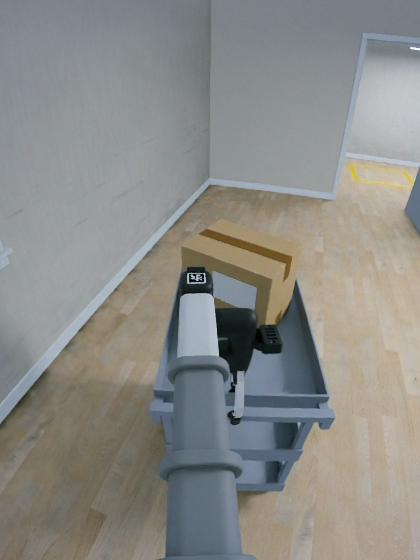

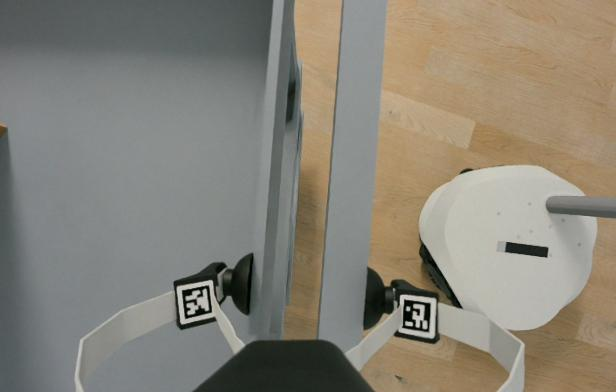

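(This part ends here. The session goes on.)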